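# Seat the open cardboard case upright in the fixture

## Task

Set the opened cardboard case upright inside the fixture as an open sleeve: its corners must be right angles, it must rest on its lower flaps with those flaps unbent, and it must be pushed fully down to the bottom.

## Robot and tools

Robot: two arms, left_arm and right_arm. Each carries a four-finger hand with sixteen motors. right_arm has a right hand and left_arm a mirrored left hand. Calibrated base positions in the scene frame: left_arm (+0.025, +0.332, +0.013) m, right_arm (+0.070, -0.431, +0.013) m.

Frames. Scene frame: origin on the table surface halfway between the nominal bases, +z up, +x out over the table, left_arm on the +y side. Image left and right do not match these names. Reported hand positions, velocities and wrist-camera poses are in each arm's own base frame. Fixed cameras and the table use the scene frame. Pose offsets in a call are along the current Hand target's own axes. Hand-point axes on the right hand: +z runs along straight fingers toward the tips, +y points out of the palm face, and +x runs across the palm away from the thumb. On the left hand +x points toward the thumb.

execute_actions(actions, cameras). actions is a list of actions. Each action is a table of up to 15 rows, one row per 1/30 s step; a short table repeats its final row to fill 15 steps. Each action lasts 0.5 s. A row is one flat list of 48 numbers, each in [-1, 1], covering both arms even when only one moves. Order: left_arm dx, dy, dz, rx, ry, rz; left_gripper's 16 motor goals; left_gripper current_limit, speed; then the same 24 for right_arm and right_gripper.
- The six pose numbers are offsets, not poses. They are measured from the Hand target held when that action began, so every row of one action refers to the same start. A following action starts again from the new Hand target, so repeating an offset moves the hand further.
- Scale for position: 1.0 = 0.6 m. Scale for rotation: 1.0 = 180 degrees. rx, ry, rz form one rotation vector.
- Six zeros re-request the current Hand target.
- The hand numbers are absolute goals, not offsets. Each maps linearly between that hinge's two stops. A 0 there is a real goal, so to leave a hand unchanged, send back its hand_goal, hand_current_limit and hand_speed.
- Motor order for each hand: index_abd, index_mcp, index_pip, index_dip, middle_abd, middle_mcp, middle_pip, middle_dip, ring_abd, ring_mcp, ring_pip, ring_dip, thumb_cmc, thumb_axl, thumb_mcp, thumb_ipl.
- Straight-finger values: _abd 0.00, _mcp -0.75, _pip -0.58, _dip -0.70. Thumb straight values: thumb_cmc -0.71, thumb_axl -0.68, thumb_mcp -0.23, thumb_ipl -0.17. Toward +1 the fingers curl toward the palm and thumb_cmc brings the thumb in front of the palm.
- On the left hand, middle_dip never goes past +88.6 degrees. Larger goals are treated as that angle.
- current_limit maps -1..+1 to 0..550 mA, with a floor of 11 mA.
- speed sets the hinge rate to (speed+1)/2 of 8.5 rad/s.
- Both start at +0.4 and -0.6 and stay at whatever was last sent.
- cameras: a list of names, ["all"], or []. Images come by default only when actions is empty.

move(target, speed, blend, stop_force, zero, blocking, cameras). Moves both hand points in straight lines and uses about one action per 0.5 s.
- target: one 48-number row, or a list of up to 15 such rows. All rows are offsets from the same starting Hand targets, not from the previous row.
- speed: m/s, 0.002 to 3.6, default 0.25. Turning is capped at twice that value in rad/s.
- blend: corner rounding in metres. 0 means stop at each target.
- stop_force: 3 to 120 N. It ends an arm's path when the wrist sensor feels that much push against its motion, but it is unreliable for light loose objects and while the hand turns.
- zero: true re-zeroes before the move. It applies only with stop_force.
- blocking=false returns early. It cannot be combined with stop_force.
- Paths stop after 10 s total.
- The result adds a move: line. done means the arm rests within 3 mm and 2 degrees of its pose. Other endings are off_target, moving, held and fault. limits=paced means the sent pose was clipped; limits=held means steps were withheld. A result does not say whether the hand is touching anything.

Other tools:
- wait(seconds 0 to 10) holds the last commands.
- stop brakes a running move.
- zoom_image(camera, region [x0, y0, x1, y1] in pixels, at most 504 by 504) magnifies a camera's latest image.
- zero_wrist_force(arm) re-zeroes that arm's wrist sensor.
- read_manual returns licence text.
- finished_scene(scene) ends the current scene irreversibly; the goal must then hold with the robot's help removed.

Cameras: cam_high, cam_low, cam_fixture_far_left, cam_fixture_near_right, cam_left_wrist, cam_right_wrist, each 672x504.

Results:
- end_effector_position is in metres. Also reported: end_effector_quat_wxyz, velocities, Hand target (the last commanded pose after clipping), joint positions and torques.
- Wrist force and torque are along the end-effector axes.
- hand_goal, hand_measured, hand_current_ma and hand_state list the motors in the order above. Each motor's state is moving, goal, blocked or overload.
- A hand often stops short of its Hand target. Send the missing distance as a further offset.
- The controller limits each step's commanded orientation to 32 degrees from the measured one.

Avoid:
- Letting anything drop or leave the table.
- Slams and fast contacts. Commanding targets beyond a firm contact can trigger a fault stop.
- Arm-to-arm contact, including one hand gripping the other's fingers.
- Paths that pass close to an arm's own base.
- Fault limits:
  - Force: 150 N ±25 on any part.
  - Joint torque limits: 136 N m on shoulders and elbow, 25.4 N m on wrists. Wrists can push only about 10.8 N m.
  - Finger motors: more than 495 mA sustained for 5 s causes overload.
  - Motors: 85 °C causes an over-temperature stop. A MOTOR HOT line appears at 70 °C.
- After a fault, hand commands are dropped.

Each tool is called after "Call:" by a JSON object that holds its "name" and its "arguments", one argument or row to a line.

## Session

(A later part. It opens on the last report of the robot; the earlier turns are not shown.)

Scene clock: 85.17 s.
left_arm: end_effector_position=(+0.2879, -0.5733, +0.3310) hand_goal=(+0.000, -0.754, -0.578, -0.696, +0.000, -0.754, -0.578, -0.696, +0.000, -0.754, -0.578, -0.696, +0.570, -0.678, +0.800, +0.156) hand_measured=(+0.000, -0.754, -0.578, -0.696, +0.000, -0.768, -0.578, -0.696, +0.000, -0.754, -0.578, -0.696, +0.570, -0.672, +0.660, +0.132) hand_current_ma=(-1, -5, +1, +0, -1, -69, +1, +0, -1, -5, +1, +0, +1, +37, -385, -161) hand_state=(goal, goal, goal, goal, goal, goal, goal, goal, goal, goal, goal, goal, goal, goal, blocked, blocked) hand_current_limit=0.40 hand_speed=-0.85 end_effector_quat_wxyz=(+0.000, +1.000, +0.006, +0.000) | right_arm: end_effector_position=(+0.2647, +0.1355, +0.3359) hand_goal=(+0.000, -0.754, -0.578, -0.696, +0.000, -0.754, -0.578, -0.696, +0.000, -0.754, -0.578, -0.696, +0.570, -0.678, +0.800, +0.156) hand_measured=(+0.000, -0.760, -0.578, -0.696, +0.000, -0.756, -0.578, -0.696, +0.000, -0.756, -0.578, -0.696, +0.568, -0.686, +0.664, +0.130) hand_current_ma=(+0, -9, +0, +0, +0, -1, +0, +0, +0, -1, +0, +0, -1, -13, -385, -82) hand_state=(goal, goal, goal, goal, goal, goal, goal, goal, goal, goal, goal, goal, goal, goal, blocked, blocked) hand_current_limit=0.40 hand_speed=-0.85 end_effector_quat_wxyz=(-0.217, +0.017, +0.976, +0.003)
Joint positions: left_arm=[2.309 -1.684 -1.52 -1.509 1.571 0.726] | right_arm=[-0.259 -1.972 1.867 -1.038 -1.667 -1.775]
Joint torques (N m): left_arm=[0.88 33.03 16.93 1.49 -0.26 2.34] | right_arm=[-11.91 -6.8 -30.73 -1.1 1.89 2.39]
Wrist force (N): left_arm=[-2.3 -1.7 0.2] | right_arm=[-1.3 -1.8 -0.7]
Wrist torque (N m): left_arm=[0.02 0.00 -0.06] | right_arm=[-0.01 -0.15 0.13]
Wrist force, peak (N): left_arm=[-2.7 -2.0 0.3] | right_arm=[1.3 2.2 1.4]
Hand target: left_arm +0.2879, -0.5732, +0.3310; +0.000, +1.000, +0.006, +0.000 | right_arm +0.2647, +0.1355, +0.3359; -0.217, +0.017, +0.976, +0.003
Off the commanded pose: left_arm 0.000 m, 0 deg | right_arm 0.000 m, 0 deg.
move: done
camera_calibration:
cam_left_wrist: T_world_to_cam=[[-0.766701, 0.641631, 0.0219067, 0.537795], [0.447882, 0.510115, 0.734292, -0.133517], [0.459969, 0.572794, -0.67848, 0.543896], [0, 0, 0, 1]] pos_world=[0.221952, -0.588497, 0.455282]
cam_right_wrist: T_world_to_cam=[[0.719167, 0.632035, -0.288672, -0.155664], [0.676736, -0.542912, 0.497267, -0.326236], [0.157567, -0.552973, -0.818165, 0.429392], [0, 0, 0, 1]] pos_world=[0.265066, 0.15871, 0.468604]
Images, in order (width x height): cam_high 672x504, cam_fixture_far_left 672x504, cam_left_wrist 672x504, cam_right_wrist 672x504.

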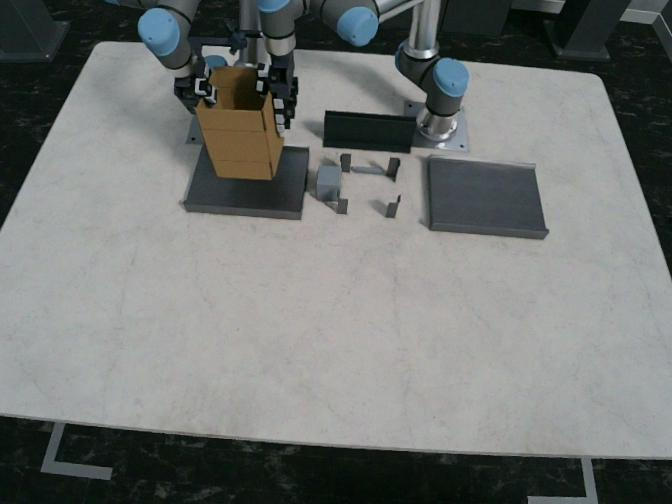

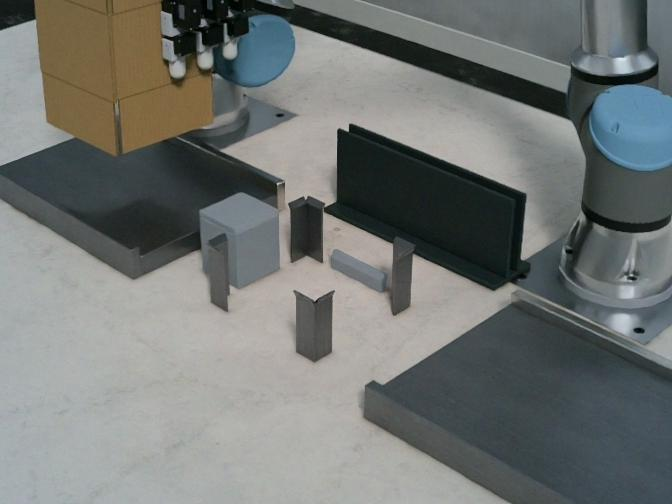

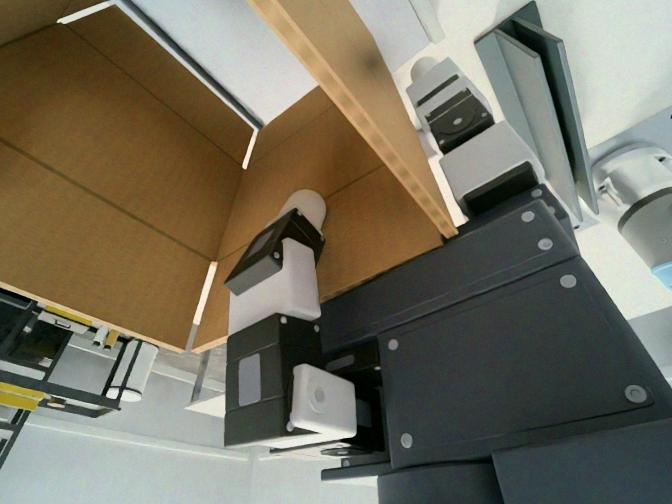

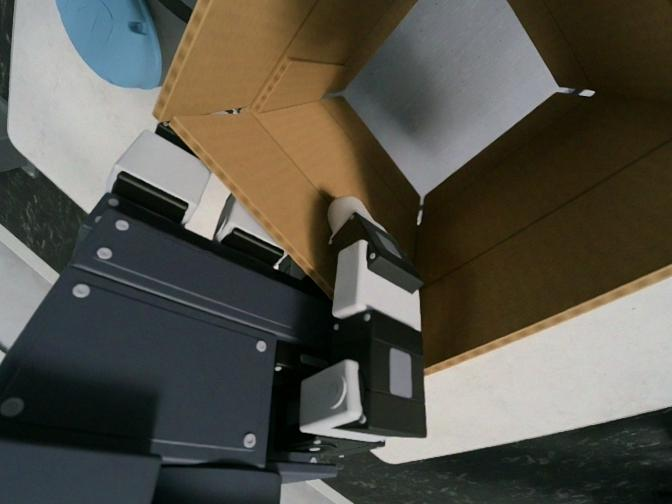

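Call:
{"name": "move", "arguments": {
  "target": [
    [0.0107,0,0,0,0,-0.01667, 0,-0.753,-0.577,-0.696, 0,-0.753,-0.577,-0.696, 0,-0.753,-0.577,-0.696, 0.571,-0.677,0.8,0.157, 0.4,-0.85, 0.01813,0,0.00845,0.01878,0,-0.04028, 0,-0.753,-0.577,-0.696, 0,-0.753,-0.577,-0.696, 0,-0.753,-0.577,-0.696, 0.571,-0.677,0.8,0.157, 0.4,-0.85]
  ],
  "speed": 0.05,
  "cameras": ["cam_left_wrist","cam_right_wrist"]
}}

Call:
{"name": "move", "arguments": {
  "target": [
    [0.0308,-0.5,0,0,0,0, 0,-0.753,-0.577,-0.696, 0,-0.753,-0.577,-0.696, 0,-0.753,-0.577,-0.696, 0.571,-0.677,0.8,0.157, 0.4,-0.85, -0.0279,0.5,-0.01303,0,0,0, 0,-0.753,-0.577,-0.696, 0,-0.753,-0.577,-0.696, 0,-0.753,-0.577,-0.696, 0.571,-0.677,0.8,0.157, 0.4,-0.85]
  ],
  "speed": 0.12,
  "cameras": ["all"]
}}

Scene clock: 91.53 s.
left_arm: end_effector_position=(+0.2944, -0.5731, +0.3310) hand_goal=(+0.000, -0.754, -0.578, -0.696, +0.000, -0.754, -0.578, -0.696, +0.000, -0.754, -0.578, -0.696, +0.570, -0.678, +0.800, +0.156) hand_measured=(+0.000, -0.754, -0.578, -0.696, +0.000, -0.770, -0.578, -0.696, +0.000, -0.754, -0.578, -0.696, +0.570, -0.664, +0.664, +0.132) hand_current_ma=(-1, -5, +1, +0, -1, -78, +1, +0, -1, -5, +1, +0, +1, +79, -385, -161) hand_state=(goal, goal, goal, goal, goal, goal, goal, goal, goal, goal, goal, goal, goal, goal, blocked, blocked) hand_current_limit=0.40 hand_speed=-0.85 end_effector_quat_wxyz=(+0.000, +0.999, +0.033, +0.000) | right_arm: end_effector_position=(+0.2526, +0.1359, +0.3359) hand_goal=(+0.000, -0.754, -0.578, -0.696, +0.000, -0.754, -0.578, -0.696, +0.000, -0.754, -0.578, -0.696, +0.570, -0.678, +0.800, +0.156) hand_measured=(+0.000, -0.770, -0.578, -0.696, +0.000, -0.756, -0.578, -0.696, +0.000, -0.756, -0.578, -0.696, +0.568, -0.690, +0.664, +0.122) hand_current_ma=(+0, -28, +0, +0, +0, -1, +0, +0, +0, -1, +0, +0, -2, -23, -385, -117) hand_state=(goal, goal, goal, goal, goal, goal, goal, goal, goal, goal, goal, goal, goal, goal, blocked, blocked) hand_current_limit=0.40 hand_speed=-0.85 end_effector_quat_wxyz=(-0.217, -0.052, +0.975, -0.012) end_effector_velocity=(+0.001, +0.000, +0.000) end_effector_angular_velocity=(+0.000, +0.000, -0.009)
Joint positions: left_arm=[2.31 -1.689 -1.514 -1.509 1.571 0.674] | right_arm=[-0.224 -1.97 1.868 -1.053 -1.71 -1.871]
Joint velocities: left_arm=[within noise] | right_arm=[-0.002 0.002 -0.001 0 0.003 0.007]
Joint torques (N m): left_arm=[12.54 24.28 27.33 1.3 0.67 1.75] | right_arm=[-7.66 0.01 -14.52 -1.98 1.03 1.92]
Wrist force (N): left_arm=[-3.3 -1.7 0.2] | right_arm=[-1.5 -1.9 -1.3]
Wrist torque (N m): left_arm=[-0.01 0.12 -0.05] | right_arm=[-0.06 -0.12 0.26]
Wrist force, peak (N): left_arm=[-3.3 -1.7 0.2] | right_arm=[-1.8 -2.0 -1.6]
Hand target: left_arm +0.2943, -0.5731, +0.3310; +0.000, +0.999, +0.032, +0.000 | right_arm +0.2527, +0.1359, +0.3359; -0.217, -0.051, +0.975, -0.012
Off the commanded pose: left_arm 0.000 m, 0 deg | right_arm 0.000 m, 0 deg.
move: done
camera_calibration:
cam_left_wrist: T_world_to_cam=[[-0.799538, 0.600216, 0.0219156, 0.528626], [0.420292, 0.533052, 0.734309, -0.115236], [0.429062, 0.596319, -0.678461, 0.563405], [0, 0, 0, 1]] pos_world=[0.229354, -0.591832, 0.455282]
cam_right_wrist: T_world_to_cam=[[0.623939, 0.726187, -0.288709, -0.135952], [0.745938, -0.443295, 0.497057, -0.348772], [0.232973, -0.525492, -0.818279, 0.408777], [0, 0, 0, 1]] pos_world=[0.249754, 0.158926, 0.468603]
Images, in order (width x height): cam_left_wrist 672x504, cam_right_wrist 672x504.

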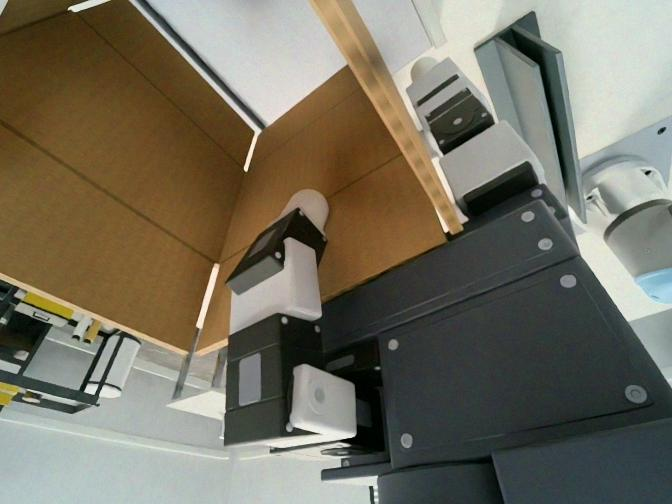

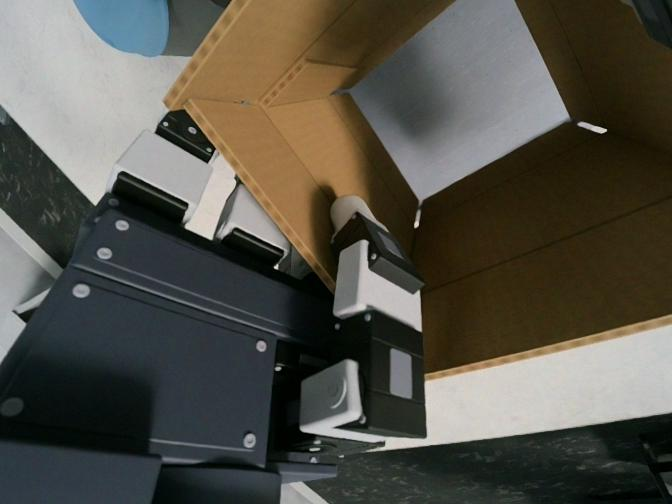

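Scene clock: 93.67 s.
left_arm: end_effector_position=(+0.2936, -0.3840, +0.3308) hand_goal=(+0.000, -0.754, -0.578, -0.696, +0.000, -0.754, -0.578, -0.696, +0.000, -0.754, -0.578, -0.696, +0.570, -0.678, +0.800, +0.156) hand_measured=(+0.002, -0.822, -0.580, -0.696, +0.000, -0.800, -0.578, -0.696, +0.000, -0.754, -0.578, -0.696, +0.570, -0.670, +0.694, +0.132) hand_current_ma=(+9, -356, -10, -4, +0, -242, +1, +0, +0, -2, +1, +0, +1, +47, -385, -161) hand_state=(goal, blocked, goal, goal, goal, blocked, goal, goal, goal, goal, goal, goal, goal, goal, blocked, blocked) hand_current_limit=0.40 hand_speed=-0.85 end_effector_quat_wxyz=(+0.000, +0.999, +0.033, +0.000) | right_arm: end_effector_position=(+0.2437, +0.3397, +0.3358) hand_goal=(+0.000, -0.754, -0.578, -0.696, +0.000, -0.754, -0.578, -0.696, +0.000, -0.754, -0.578, -0.696, +0.570, -0.678, +0.800, +0.156) hand_measured=(-0.002, -0.836, -0.578, -0.696, +0.000, -0.770, -0.578, -0.696, +0.000, -0.754, -0.578, -0.696, +0.568, -0.688, +0.690, +0.120) hand_current_ma=(-1, -274, +0, +0, +0, -29, +0, +0, +0, +0, +0, +0, -3, -19, -385, -126) hand_state=(goal, blocked, goal, goal, goal, goal, goal, goal, goal, goal, goal, goal, goal, goal, blocked, blocked) hand_current_limit=0.40 hand_speed=-0.85 end_effector_quat_wxyz=(-0.216, -0.051, +0.975, -0.012)
Joint positions: left_arm=[2.633 -1.3 -1.871 -1.541 1.571 0.997] | right_arm=[0.353 -1.767 1.728 -1.106 -1.468 -1.345]
Joint torques (N m): left_arm=[-13.47 2.13 31.05 7.22 -4.59 -1.84] | right_arm=[10.28 -9.29 -15.17 1.17 0.86 -0.28]
Wrist force (N): left_arm=[-1.2 -13.8 0.4] | right_arm=[0.3 -14.6 0.9]
Wrist torque (N m): left_arm=[0.16 0.03 -0.23] | right_arm=[-0.19 -0.08 0.72]
Wrist force, peak (N): left_arm=[-0.1 -22.1 -0.2] | right_arm=[2.4 -22.4 1.6]
Hand target: left_arm +0.2936, -0.3840, +0.3308; +0.000, +0.999, +0.033, +0.000 (not the last commanded pose) | right_arm +0.2437, +0.3397, +0.3357; -0.217, -0.051, +0.975, -0.012 (not the last commanded pose)
Off the commanded pose: left_arm 0.111 m, 0 deg | right_arm 0.097 m, 0 deg.
move: held (left_arm; a check stopped the path), off_target (right_arm; braked when a check withheld steps of left_arm); limits=held
pose unreachable (left arm): on one or more control steps of this call, first in action 0 (counted from 0), this arm could not follow its commanded pose, so it was not sent that pose on those steps. It may still have moved: this result reports where it is.
cause: moving toward the commanded pose would bring a part of the arm too close to another arm (a part of this arm just beyond joint 6 (wrist 3) and a part of the right arm just beyond its joint 6 (wrist 3), 5 mm apart when this arm was first held).
camera_calibration:
cam_left_wrist: T_world_to_cam=[[-0.799521, 0.600231, 0.0221313, 0.414395], [0.42029, 0.532753, 0.734527, -0.215773], [0.429095, 0.596571, -0.678218, 0.450835], [0, 0, 0, 1]] pos_world=[0.228554, -0.402734, 0.455085]
cam_right_wrist: T_world_to_cam=[[0.624429, 0.725896, -0.28838, -0.278546], [0.745595, -0.443926, 0.497009, -0.251402], [0.232758, -0.525361, -0.818425, 0.517801], [0, 0, 0, 1]] pos_world=[0.240854, 0.362624, 0.468403]

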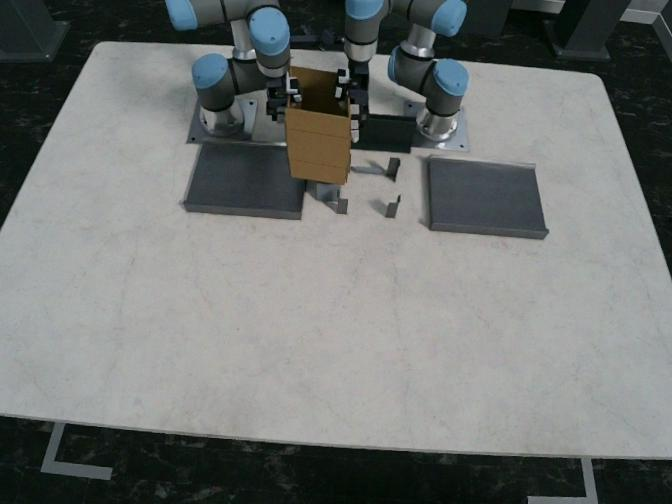

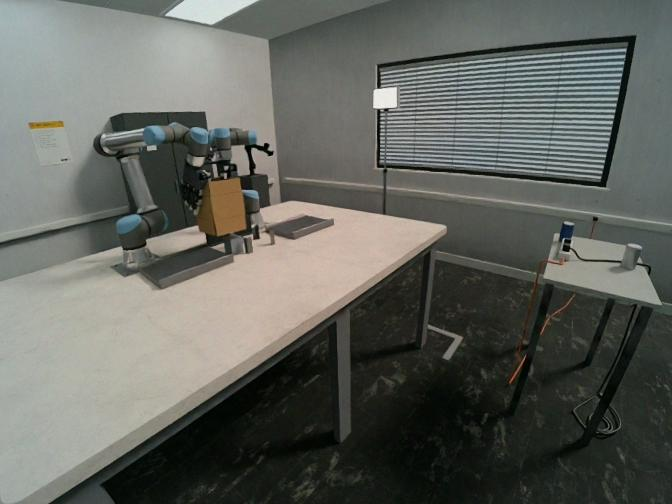

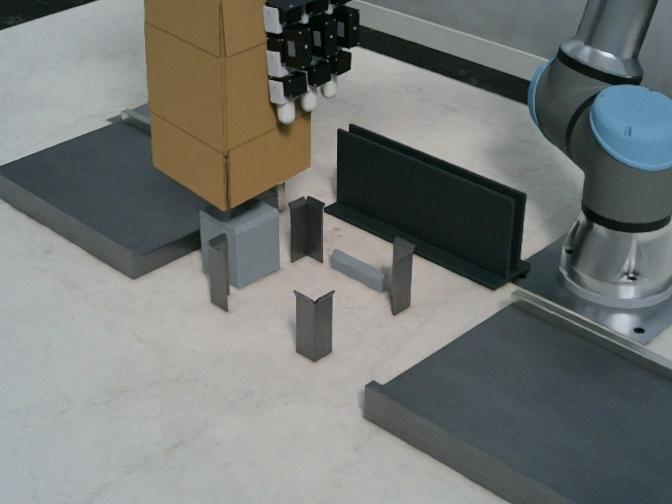

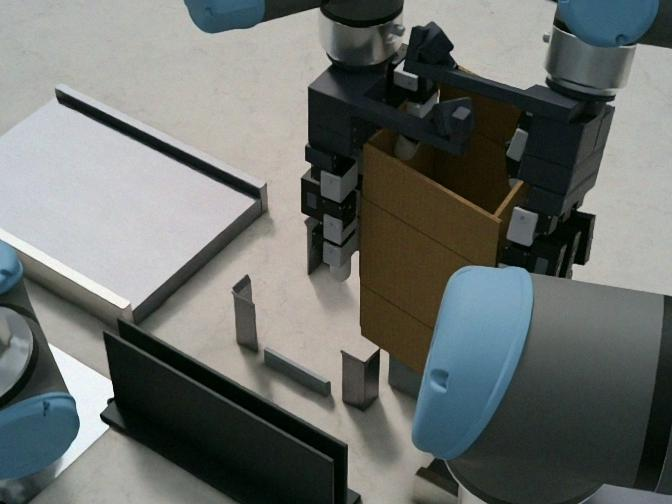

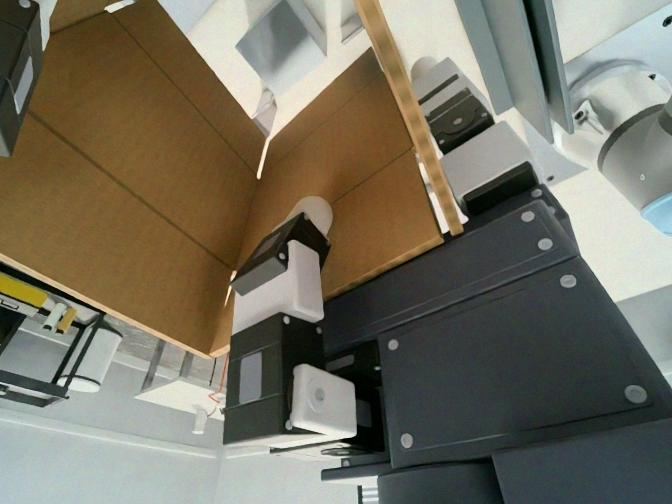

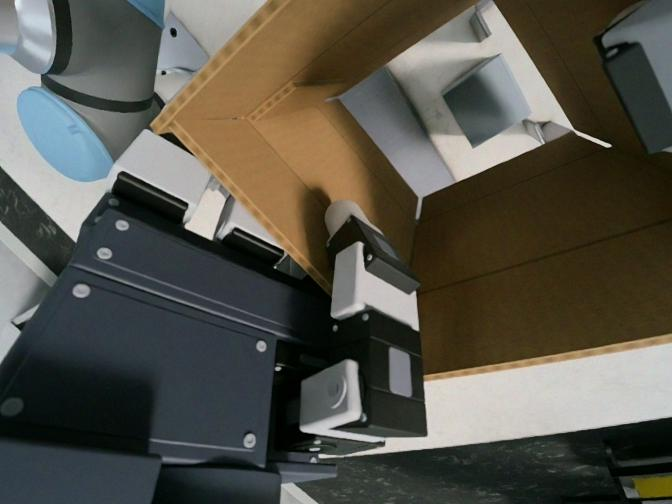

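Call:
{"name": "move", "arguments": {
  "target": [
    [0.01044,-0.0113,0,0,0,0, 0,-0.753,-0.577,-0.696, 0,-0.753,-0.577,-0.696, 0,-0.753,-0.577,-0.696, 0.571,-0.677,0.8,0.157, 0.4,-0.85, -0.03364,-0.01733,-0.01568,0,0,0, 0,-0.753,-0.577,-0.696, 0,-0.753,-0.577,-0.696, 0,-0.753,-0.577,-0.696, 0.571,-0.677,0.8,0.157, 0.4,-0.85]
  ],
  "speed": 0.05,
  "cameras": ["cam_left_wrist","cam_right_wrist","cam_fixture_near_right"]
}}

Scene clock: 96.10 s.
left_arm: end_effector_position=(+0.2995, -0.3767, +0.3308) hand_goal=(+0.000, -0.754, -0.578, -0.696, +0.000, -0.754, -0.578, -0.696, +0.000, -0.754, -0.578, -0.696, +0.570, -0.678, +0.800, +0.156) hand_measured=(+0.002, -0.756, -0.580, -0.696, +0.000, -0.780, -0.578, -0.696, +0.000, -0.754, -0.578, -0.696, +0.570, -0.658, +0.674, +0.126) hand_current_ma=(+6, -6, -10, -4, -1, -140, +1, +0, +0, -2, +1, +0, +1, +125, -384, -202) hand_state=(goal, goal, goal, goal, goal, blocked, goal, goal, goal, goal, goal, goal, goal, blocked, blocked, blocked) hand_current_limit=0.40 hand_speed=-0.85 end_effector_quat_wxyz=(+0.000, +0.999, +0.032, +0.000) | right_arm: end_effector_position=(+0.2672, +0.3316, +0.3358) hand_goal=(+0.000, -0.754, -0.578, -0.696, +0.000, -0.754, -0.578, -0.696, +0.000, -0.754, -0.578, -0.696, +0.570, -0.678, +0.800, +0.156) hand_measured=(+0.000, -0.778, -0.578, -0.696, +0.000, -0.756, -0.578, -0.696, +0.000, -0.754, -0.578, -0.696, +0.568, -0.698, +0.668, +0.118) hand_current_ma=(+0, -50, +0, +0, +0, -1, +0, +0, +0, +0, +0, +0, -3, -46, -385, -137) hand_state=(goal, blocked, goal, goal, goal, goal, goal, goal, goal, goal, goal, goal, goal, goal, blocked, blocked) hand_current_limit=0.40 hand_speed=-0.85 end_effector_quat_wxyz=(-0.216, -0.051, +0.975, -0.012) end_effector_velocity=(-0.002, +0.001, +0.000) end_effector_angular_velocity=(-0.001, -0.001, -0.005)
Joint positions: left_arm=[2.657 -1.297 -1.873 -1.542 1.571 1.021] | right_arm=[0.316 -1.733 1.7 -1.109 -1.483 -1.379]
Joint velocities: left_arm=[within noise] | right_arm=[0.003 -0.005 0.003 0 0.002 0.008]
Joint torques (N m): left_arm=[-9.71 16.61 19.2 1.2 1.68 -2.37] | right_arm=[12.17 -26.02 -7.98 -2.24 1.08 2.18]
Wrist force (N): left_arm=[-3.6 -0.3 0.2] | right_arm=[-2.5 1.3 -0.2]
Wrist torque (N m): left_arm=[-0.09 0.20 -0.09] | right_arm=[-0.07 0.00 0.18]
Wrist force, peak (N): left_arm=[-1.6 -14.3 0.2] | right_arm=[0.7 -14.9 0.7]
Hand target: left_arm +0.2994, -0.3768, +0.3308; +0.000, +0.999, +0.033, +0.000 | right_arm +0.2669, +0.3317, +0.3357; -0.217, -0.051, +0.975, -0.012
Off the commanded pose: left_arm 0.000 m, 0 deg | right_arm 0.000 m, 0 deg.
move: done
camera_calibration:
cam_left_wrist: T_world_to_cam=[[-0.799427, 0.600357, 0.0220983, 0.414774], [0.420361, 0.53271, 0.734518, -0.222172], [0.429201, 0.596482, -0.67823, 0.443892], [0, 0, 0, 1]] pos_world=[0.234455, -0.395433, 0.455084]
cam_right_wrist: T_world_to_cam=[[0.62445, 0.72583, -0.288503, -0.287274], [0.745544, -0.443776, 0.497219, -0.27254], [0.232866, -0.52558, -0.818254, 0.50812], [0, 0, 0, 1]] pos_world=[0.264255, 0.354623, 0.468404]
Images, in order (width x height): cam_fixture_near_right 672x504, cam_left_wrist 672x504, cam_right_wrist 672x504.

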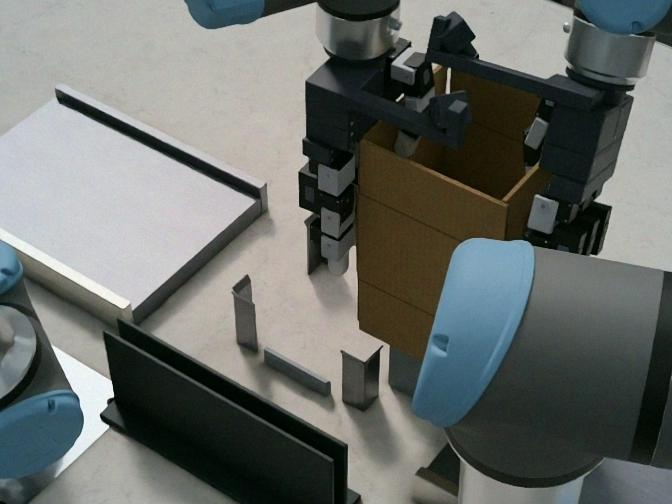

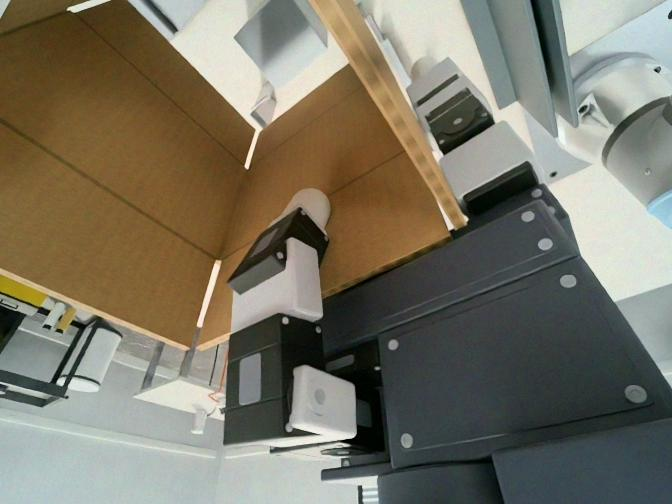

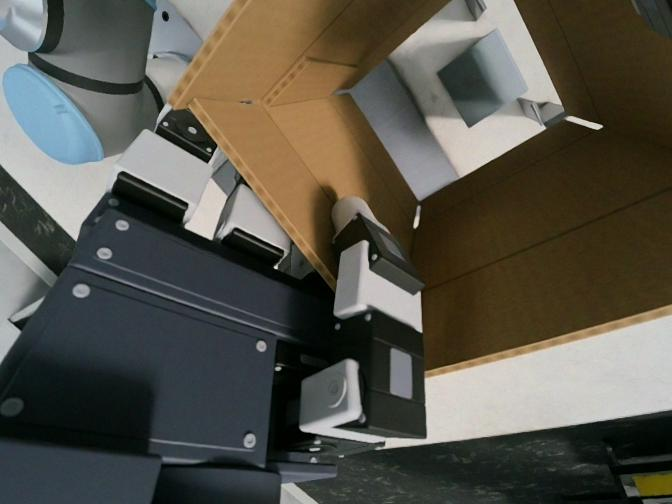

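Call:
{"name": "move", "arguments": {
  "target": [
    [0.03249,-0.2762,0,0,0,0, 0,-0.753,-0.577,-0.696, 0,-0.753,-0.577,-0.696, 0,-0.753,-0.577,-0.696, 0.571,-0.677,0.8,0.157, 0.4,-0.85, -0.05116,0.2723,-0.02386,0,0,0, 0,-0.753,-0.577,-0.696, 0,-0.753,-0.577,-0.696, 0,-0.753,-0.577,-0.696, 0.571,-0.677,0.8,0.157, 0.4,-0.85]
  ],
  "speed": 0.08,
  "cameras": ["all"]
}}

Scene clock: 99.00 s.
left_arm: end_effector_position=(+0.3081, -0.2102, +0.3309) hand_goal=(+0.000, -0.754, -0.578, -0.696, +0.000, -0.754, -0.578, -0.696, +0.000, -0.754, -0.578, -0.696, +0.570, -0.678, +0.800, +0.156) hand_measured=(+0.002, -0.754, -0.580, -0.696, +0.000, -0.780, -0.578, -0.696, +0.000, -0.754, -0.578, -0.696, +0.570, -0.658, +0.674, +0.126) hand_current_ma=(+6, -3, -10, -4, -1, -140, +1, +0, +0, -1, +1, +0, +1, +125, -385, -202) hand_state=(goal, goal, goal, goal, goal, blocked, goal, goal, goal, goal, goal, goal, goal, blocked, blocked, blocked) hand_current_limit=0.40 hand_speed=-0.85 end_effector_quat_wxyz=(+0.000, +0.999, +0.033, +0.000) | right_arm: end_effector_position=(+0.2833, +0.4978, +0.3355) hand_goal=(+0.000, -0.754, -0.578, -0.696, +0.000, -0.754, -0.578, -0.696, +0.000, -0.754, -0.578, -0.696, +0.570, -0.678, +0.800, +0.156) hand_measured=(+0.000, -0.778, -0.578, -0.696, +0.000, -0.754, -0.578, -0.696, +0.000, -0.754, -0.578, -0.696, +0.568, -0.698, +0.668, +0.118) hand_current_ma=(+0, -50, +0, +0, +0, -1, +0, +0, +0, +0, +0, +0, -3, -46, -385, -137) hand_state=(goal, blocked, goal, goal, goal, goal, goal, goal, goal, goal, goal, goal, goal, goal, blocked, blocked) hand_current_limit=0.40 hand_speed=-0.85 end_effector_quat_wxyz=(-0.217, -0.051, +0.975, -0.012)
Joint positions: left_arm=[3.165 -1.043 -2.02 -1.649 1.571 1.529] | right_arm=[0.612 -1.431 1.411 -1.163 -1.365 -1.105]
Joint torques (N m): left_arm=[9.19 -9.28 30.23 5.69 -1.98 0.64] | right_arm=[-7.94 -24.5 -19.42 2.14 -2.01 -1.85]
Wrist force (N): left_arm=[-3.5 -1.0 0.0] | right_arm=[-2.3 -0.5 -1.0]
Wrist torque (N m): left_arm=[-0.09 0.17 -0.03] | right_arm=[-0.14 0.02 0.21]
Wrist force, peak (N): left_arm=[-3.8 -1.2 0.6] | right_arm=[-2.7 1.0 -0.4]
Hand target: left_arm +0.3081, -0.2102, +0.3309; +0.000, +0.999, +0.033, +0.000 | right_arm +0.2834, +0.4977, +0.3355; -0.217, -0.051, +0.975, -0.012
Off the commanded pose: left_arm 0.000 m, 0 deg | right_arm 0.000 m, 0 deg.
move: done
camera_calibration:
cam_left_wrist: T_world_to_cam=[[-0.799521, 0.600231, 0.0221313, 0.321668], [0.42029, 0.532753, 0.734527, -0.31446], [0.429095, 0.596571, -0.678218, 0.340929], [0, 0, 0, 1]] pos_world=[0.243054, -0.228934, 0.455085]
cam_right_wrist: T_world_to_cam=[[0.624419, 0.725839, -0.288546, -0.417984], [0.745631, -0.443869, 0.497006, -0.210682], [0.23267, -0.525489, -0.818368, 0.591543], [0, 0, 0, 1]] pos_world=[0.280454, 0.520723, 0.468203]

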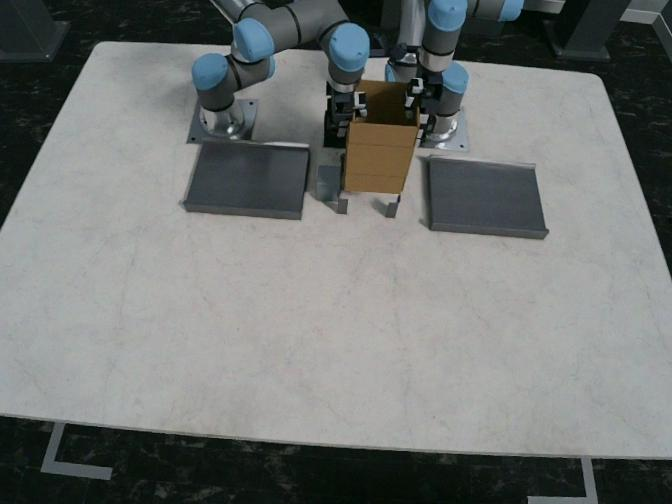

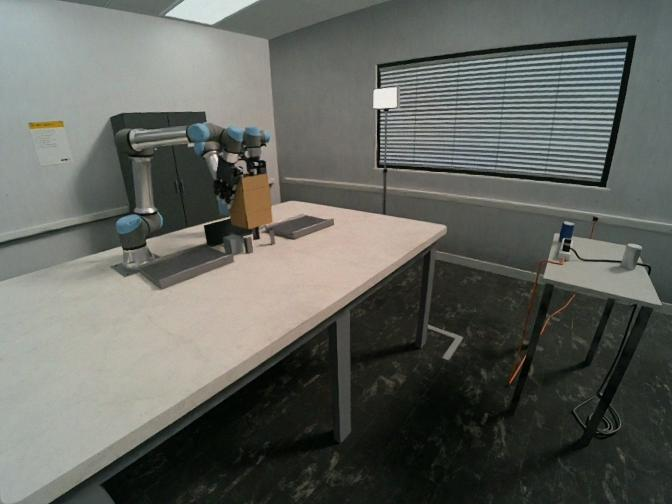

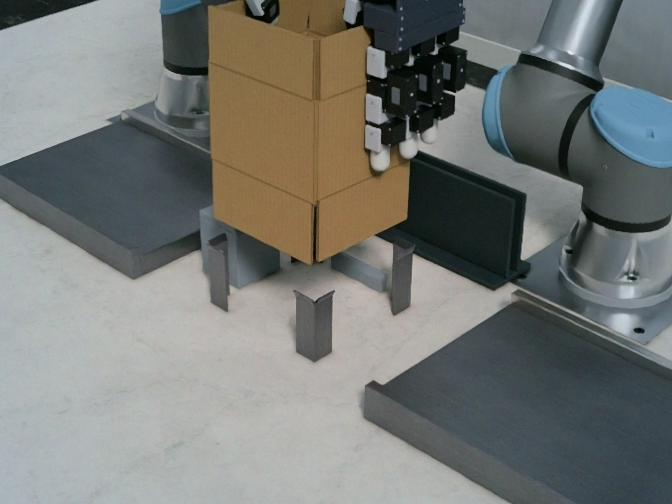

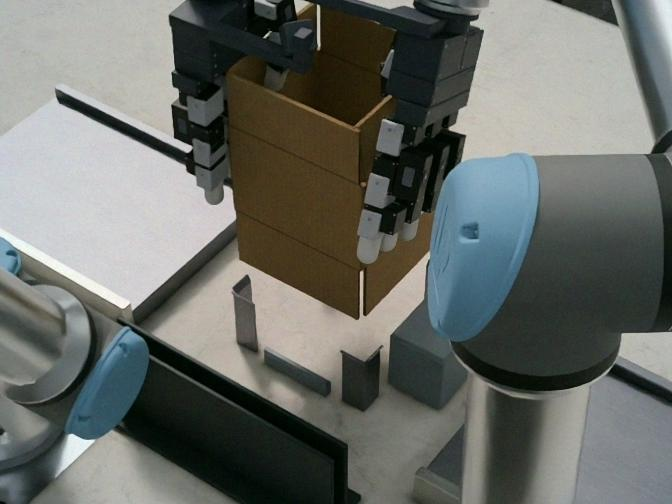

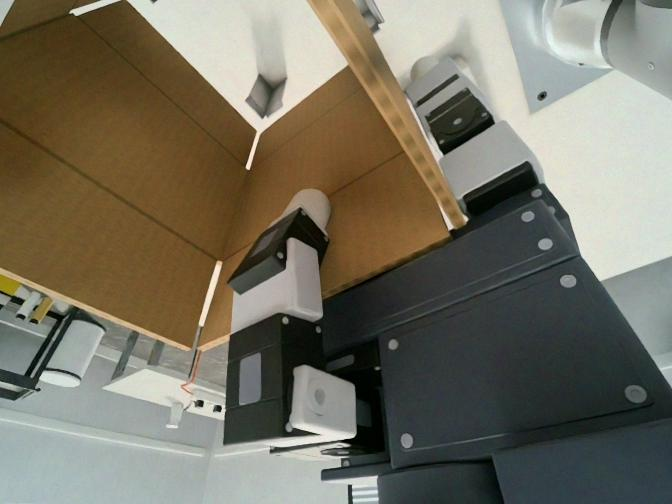

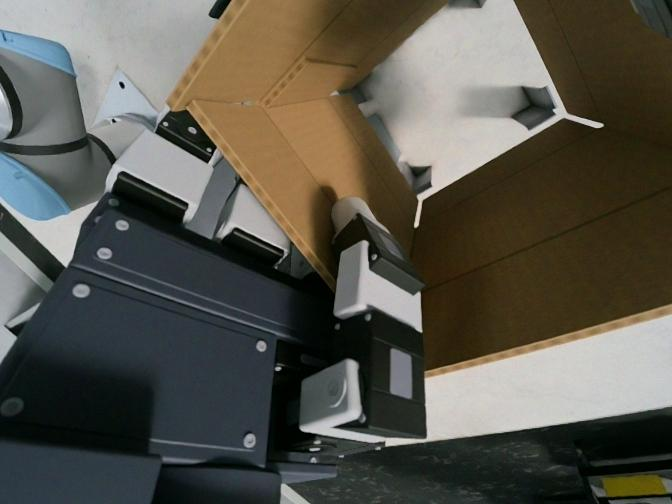

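Call:
{"name": "zoom_image", "arguments": {
  "camera": "cam_fixture_far_left",
  "region": [190, 170, 442, 380]
}}

Call:
{"name": "zoom_image", "arguments": {
  "camera": "cam_fixture_near_right",
  "region": [210, 220, 462, 430]
}}

Scaled by 2.000 from the camera's 672x504 image, which has a finer 960x720 frame.

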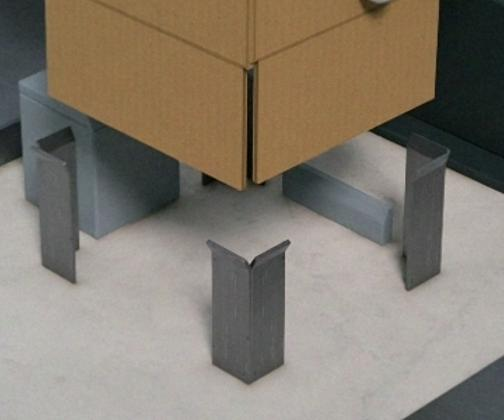

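Scaled by 2.000 from the camera's 672x504 image, which has a finer 960x720 frame.

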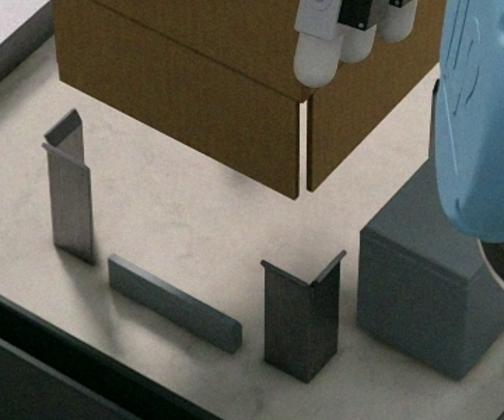

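Call:
{"name": "move", "arguments": {
  "target": [
    [-0.0071,0.008,0.05,0,0,0, 0,-0.753,-0.577,-0.696, 0,-0.753,-0.577,-0.696, 0,-0.753,-0.577,-0.696, 0.571,-0.677,0.8,0.157, 0.4,-0.85, -0.0141,-0.00733,0.0486,0,0,0, 0,-0.753,-0.577,-0.696, 0,-0.753,-0.577,-0.696, 0,-0.753,-0.577,-0.696, 0.571,-0.677,0.8,0.157, 0.4,-0.85]
  ],
  "speed": 0.05,
  "cameras": ["cam_high","cam_fixture_far_left","cam_fixture_near_right","cam_left_wrist","cam_right_wrist"]
}}

Call:
{"name": "zoom_image", "arguments": {
  "camera": "cam_fixture_far_left",
  "region": [190, 170, 442, 380]
}}

Call:
{"name": "zoom_image", "arguments": {
  "camera": "cam_fixture_near_right",
  "region": [210, 220, 462, 430]
}}

Scene clock: 102.70 s.
left_arm: end_effector_position=(+0.3041, -0.2153, +0.3009) hand_goal=(+0.000, -0.754, -0.578, -0.696, +0.000, -0.754, -0.578, -0.696, +0.000, -0.754, -0.578, -0.696, +0.570, -0.678, +0.800, +0.156) hand_measured=(+0.002, -0.754, -0.580, -0.696, +0.000, -0.780, -0.578, -0.696, +0.000, -0.754, -0.578, -0.696, +0.570, -0.658, +0.674, +0.126) hand_current_ma=(+6, -3, -10, -4, -1, -140, +1, +0, +0, -1, +1, +0, +1, +125, -385, -202) hand_state=(goal, goal, goal, goal, goal, blocked, goal, goal, goal, goal, goal, goal, goal, blocked, blocked, blocked) hand_current_limit=0.40 hand_speed=-0.85 end_effector_quat_wxyz=(+0.000, +0.999, +0.033, +0.000) | right_arm: end_effector_position=(+0.2792, +0.4928, +0.3055) hand_goal=(+0.000, -0.754, -0.578, -0.696, +0.000, -0.754, -0.578, -0.696, +0.000, -0.754, -0.578, -0.696, +0.570, -0.678, +0.800, +0.156) hand_measured=(+0.000, -0.778, -0.578, -0.696, +0.000, -0.754, -0.578, -0.696, +0.000, -0.754, -0.578, -0.696, +0.568, -0.698, +0.668, +0.118) hand_current_ma=(+0, -50, +0, +0, +0, -1, +0, +0, +0, +0, +0, +0, -3, -46, -385, -137) hand_state=(goal, blocked, goal, goal, goal, goal, goal, goal, goal, goal, goal, goal, goal, goal, blocked, blocked) hand_current_limit=0.40 hand_speed=-0.85 end_effector_quat_wxyz=(-0.217, -0.051, +0.975, -0.012)
Joint positions: left_arm=[3.146 -1.036 -2.1 -1.576 1.571 1.511] | right_arm=[0.609 -1.445 1.504 -1.241 -1.366 -1.108]
Joint torques (N m): left_arm=[10.85 2.06 29.33 1.42 -1.18 1.76] | right_arm=[-7.12 -21.79 -33.18 2.24 -1.35 -1.36]
Wrist force (N): left_arm=[-3.7 -0.9 0.3] | right_arm=[-2.4 -0.3 -0.5]
Wrist torque (N m): left_arm=[-0.06 0.19 -0.06] | right_arm=[-0.15 0.02 0.21]
Wrist force, peak (N): left_arm=[-4.1 -0.8 0.2] | right_arm=[-2.7 0.0 -0.5]
Hand target: left_arm +0.3042, -0.2152, +0.3009; +0.000, +0.999, +0.033, +0.000 | right_arm +0.2792, +0.4928, +0.3055; -0.217, -0.051, +0.975, -0.012
Off the commanded pose: left_arm 0.000 m, 0 deg | right_arm 0.000 m, 0 deg.
move: done
camera_calibration:
cam_left_wrist: T_world_to_cam=[[-0.799521, 0.600235, 0.0220187, 0.322243], [0.420176, 0.532732, 0.734608, -0.288038], [0.429207, 0.596586, -0.678134, 0.325282], [0, 0, 0, 1]] pos_world=[0.239053, -0.234034, 0.425085]
cam_right_wrist: T_world_to_cam=[[0.624473, 0.725831, -0.288449, -0.420577], [0.745556, -0.443896, 0.497094, -0.194894], [0.232764, -0.525477, -0.818349, 0.565331], [0, 0, 0, 1]] pos_world=[0.276354, 0.515823, 0.438203]
Images, in order (width x height): cam_high 672x504, cam_fixture_far_left 672x504, cam_fixture_near_right 672x504, cam_left_wrist 672x504, cam_right_wrist 672x504.

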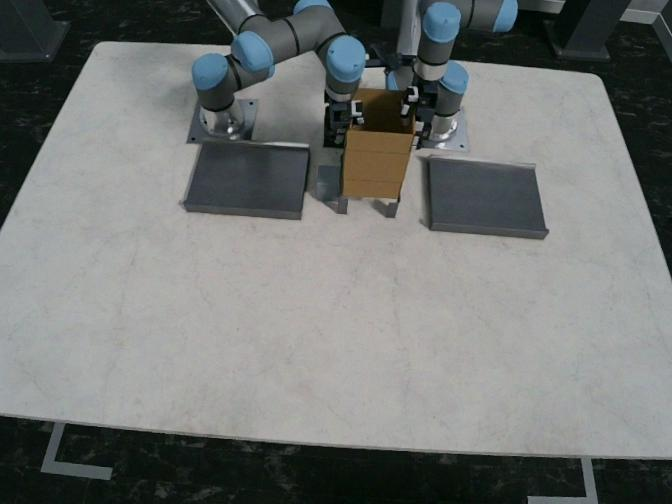

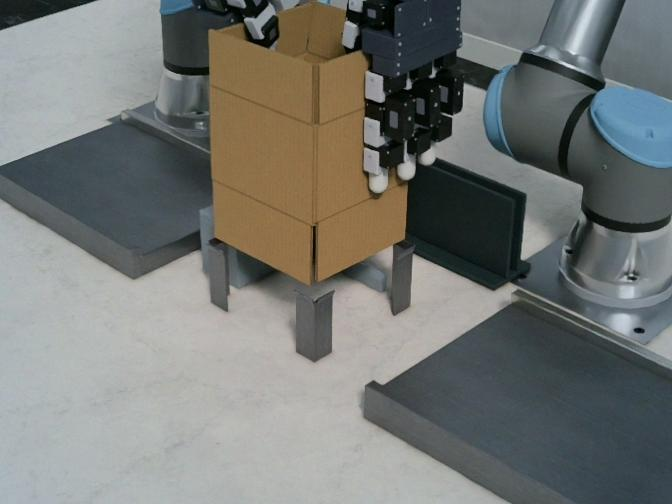

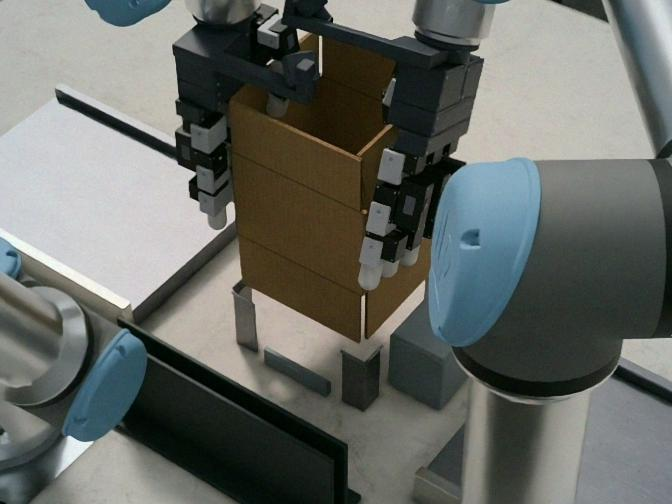

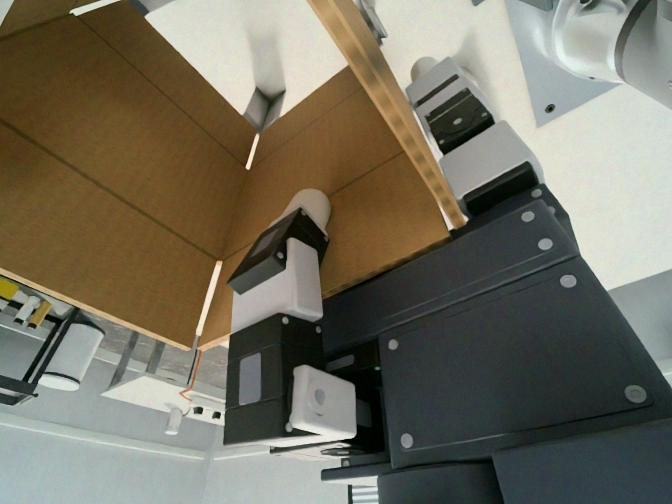

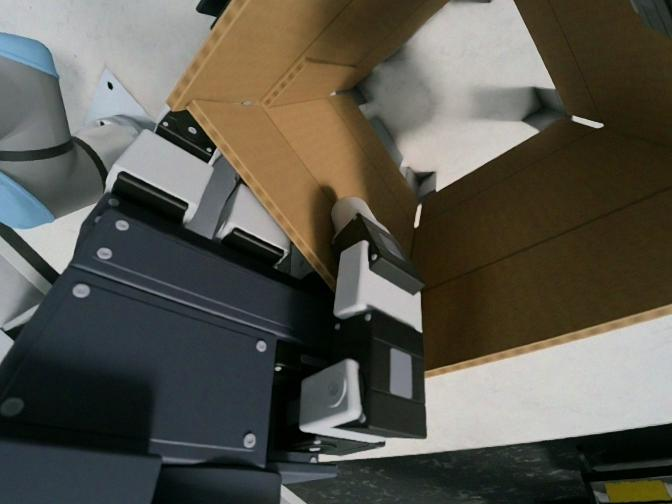

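Scaled by 2.000 from the camera's 672x504 image, which has a finer 960x720 frame.

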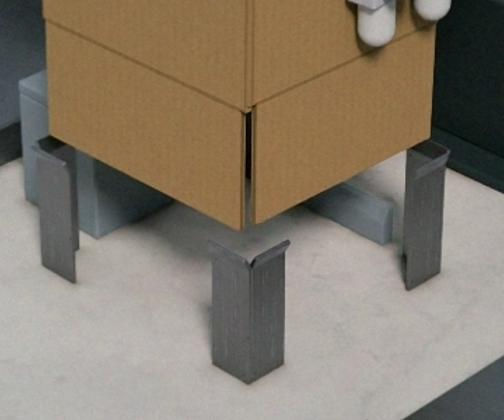

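Scaled by 2.000 from the camera's 672x504 image, which has a finer 960x720 frame.

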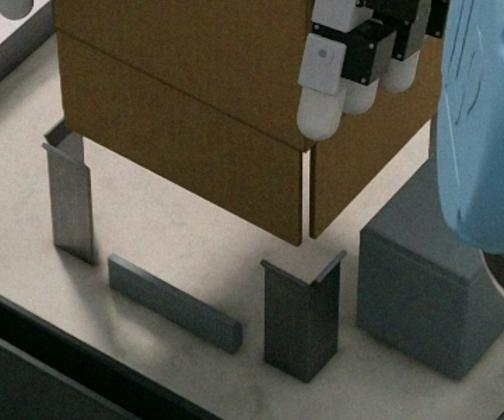

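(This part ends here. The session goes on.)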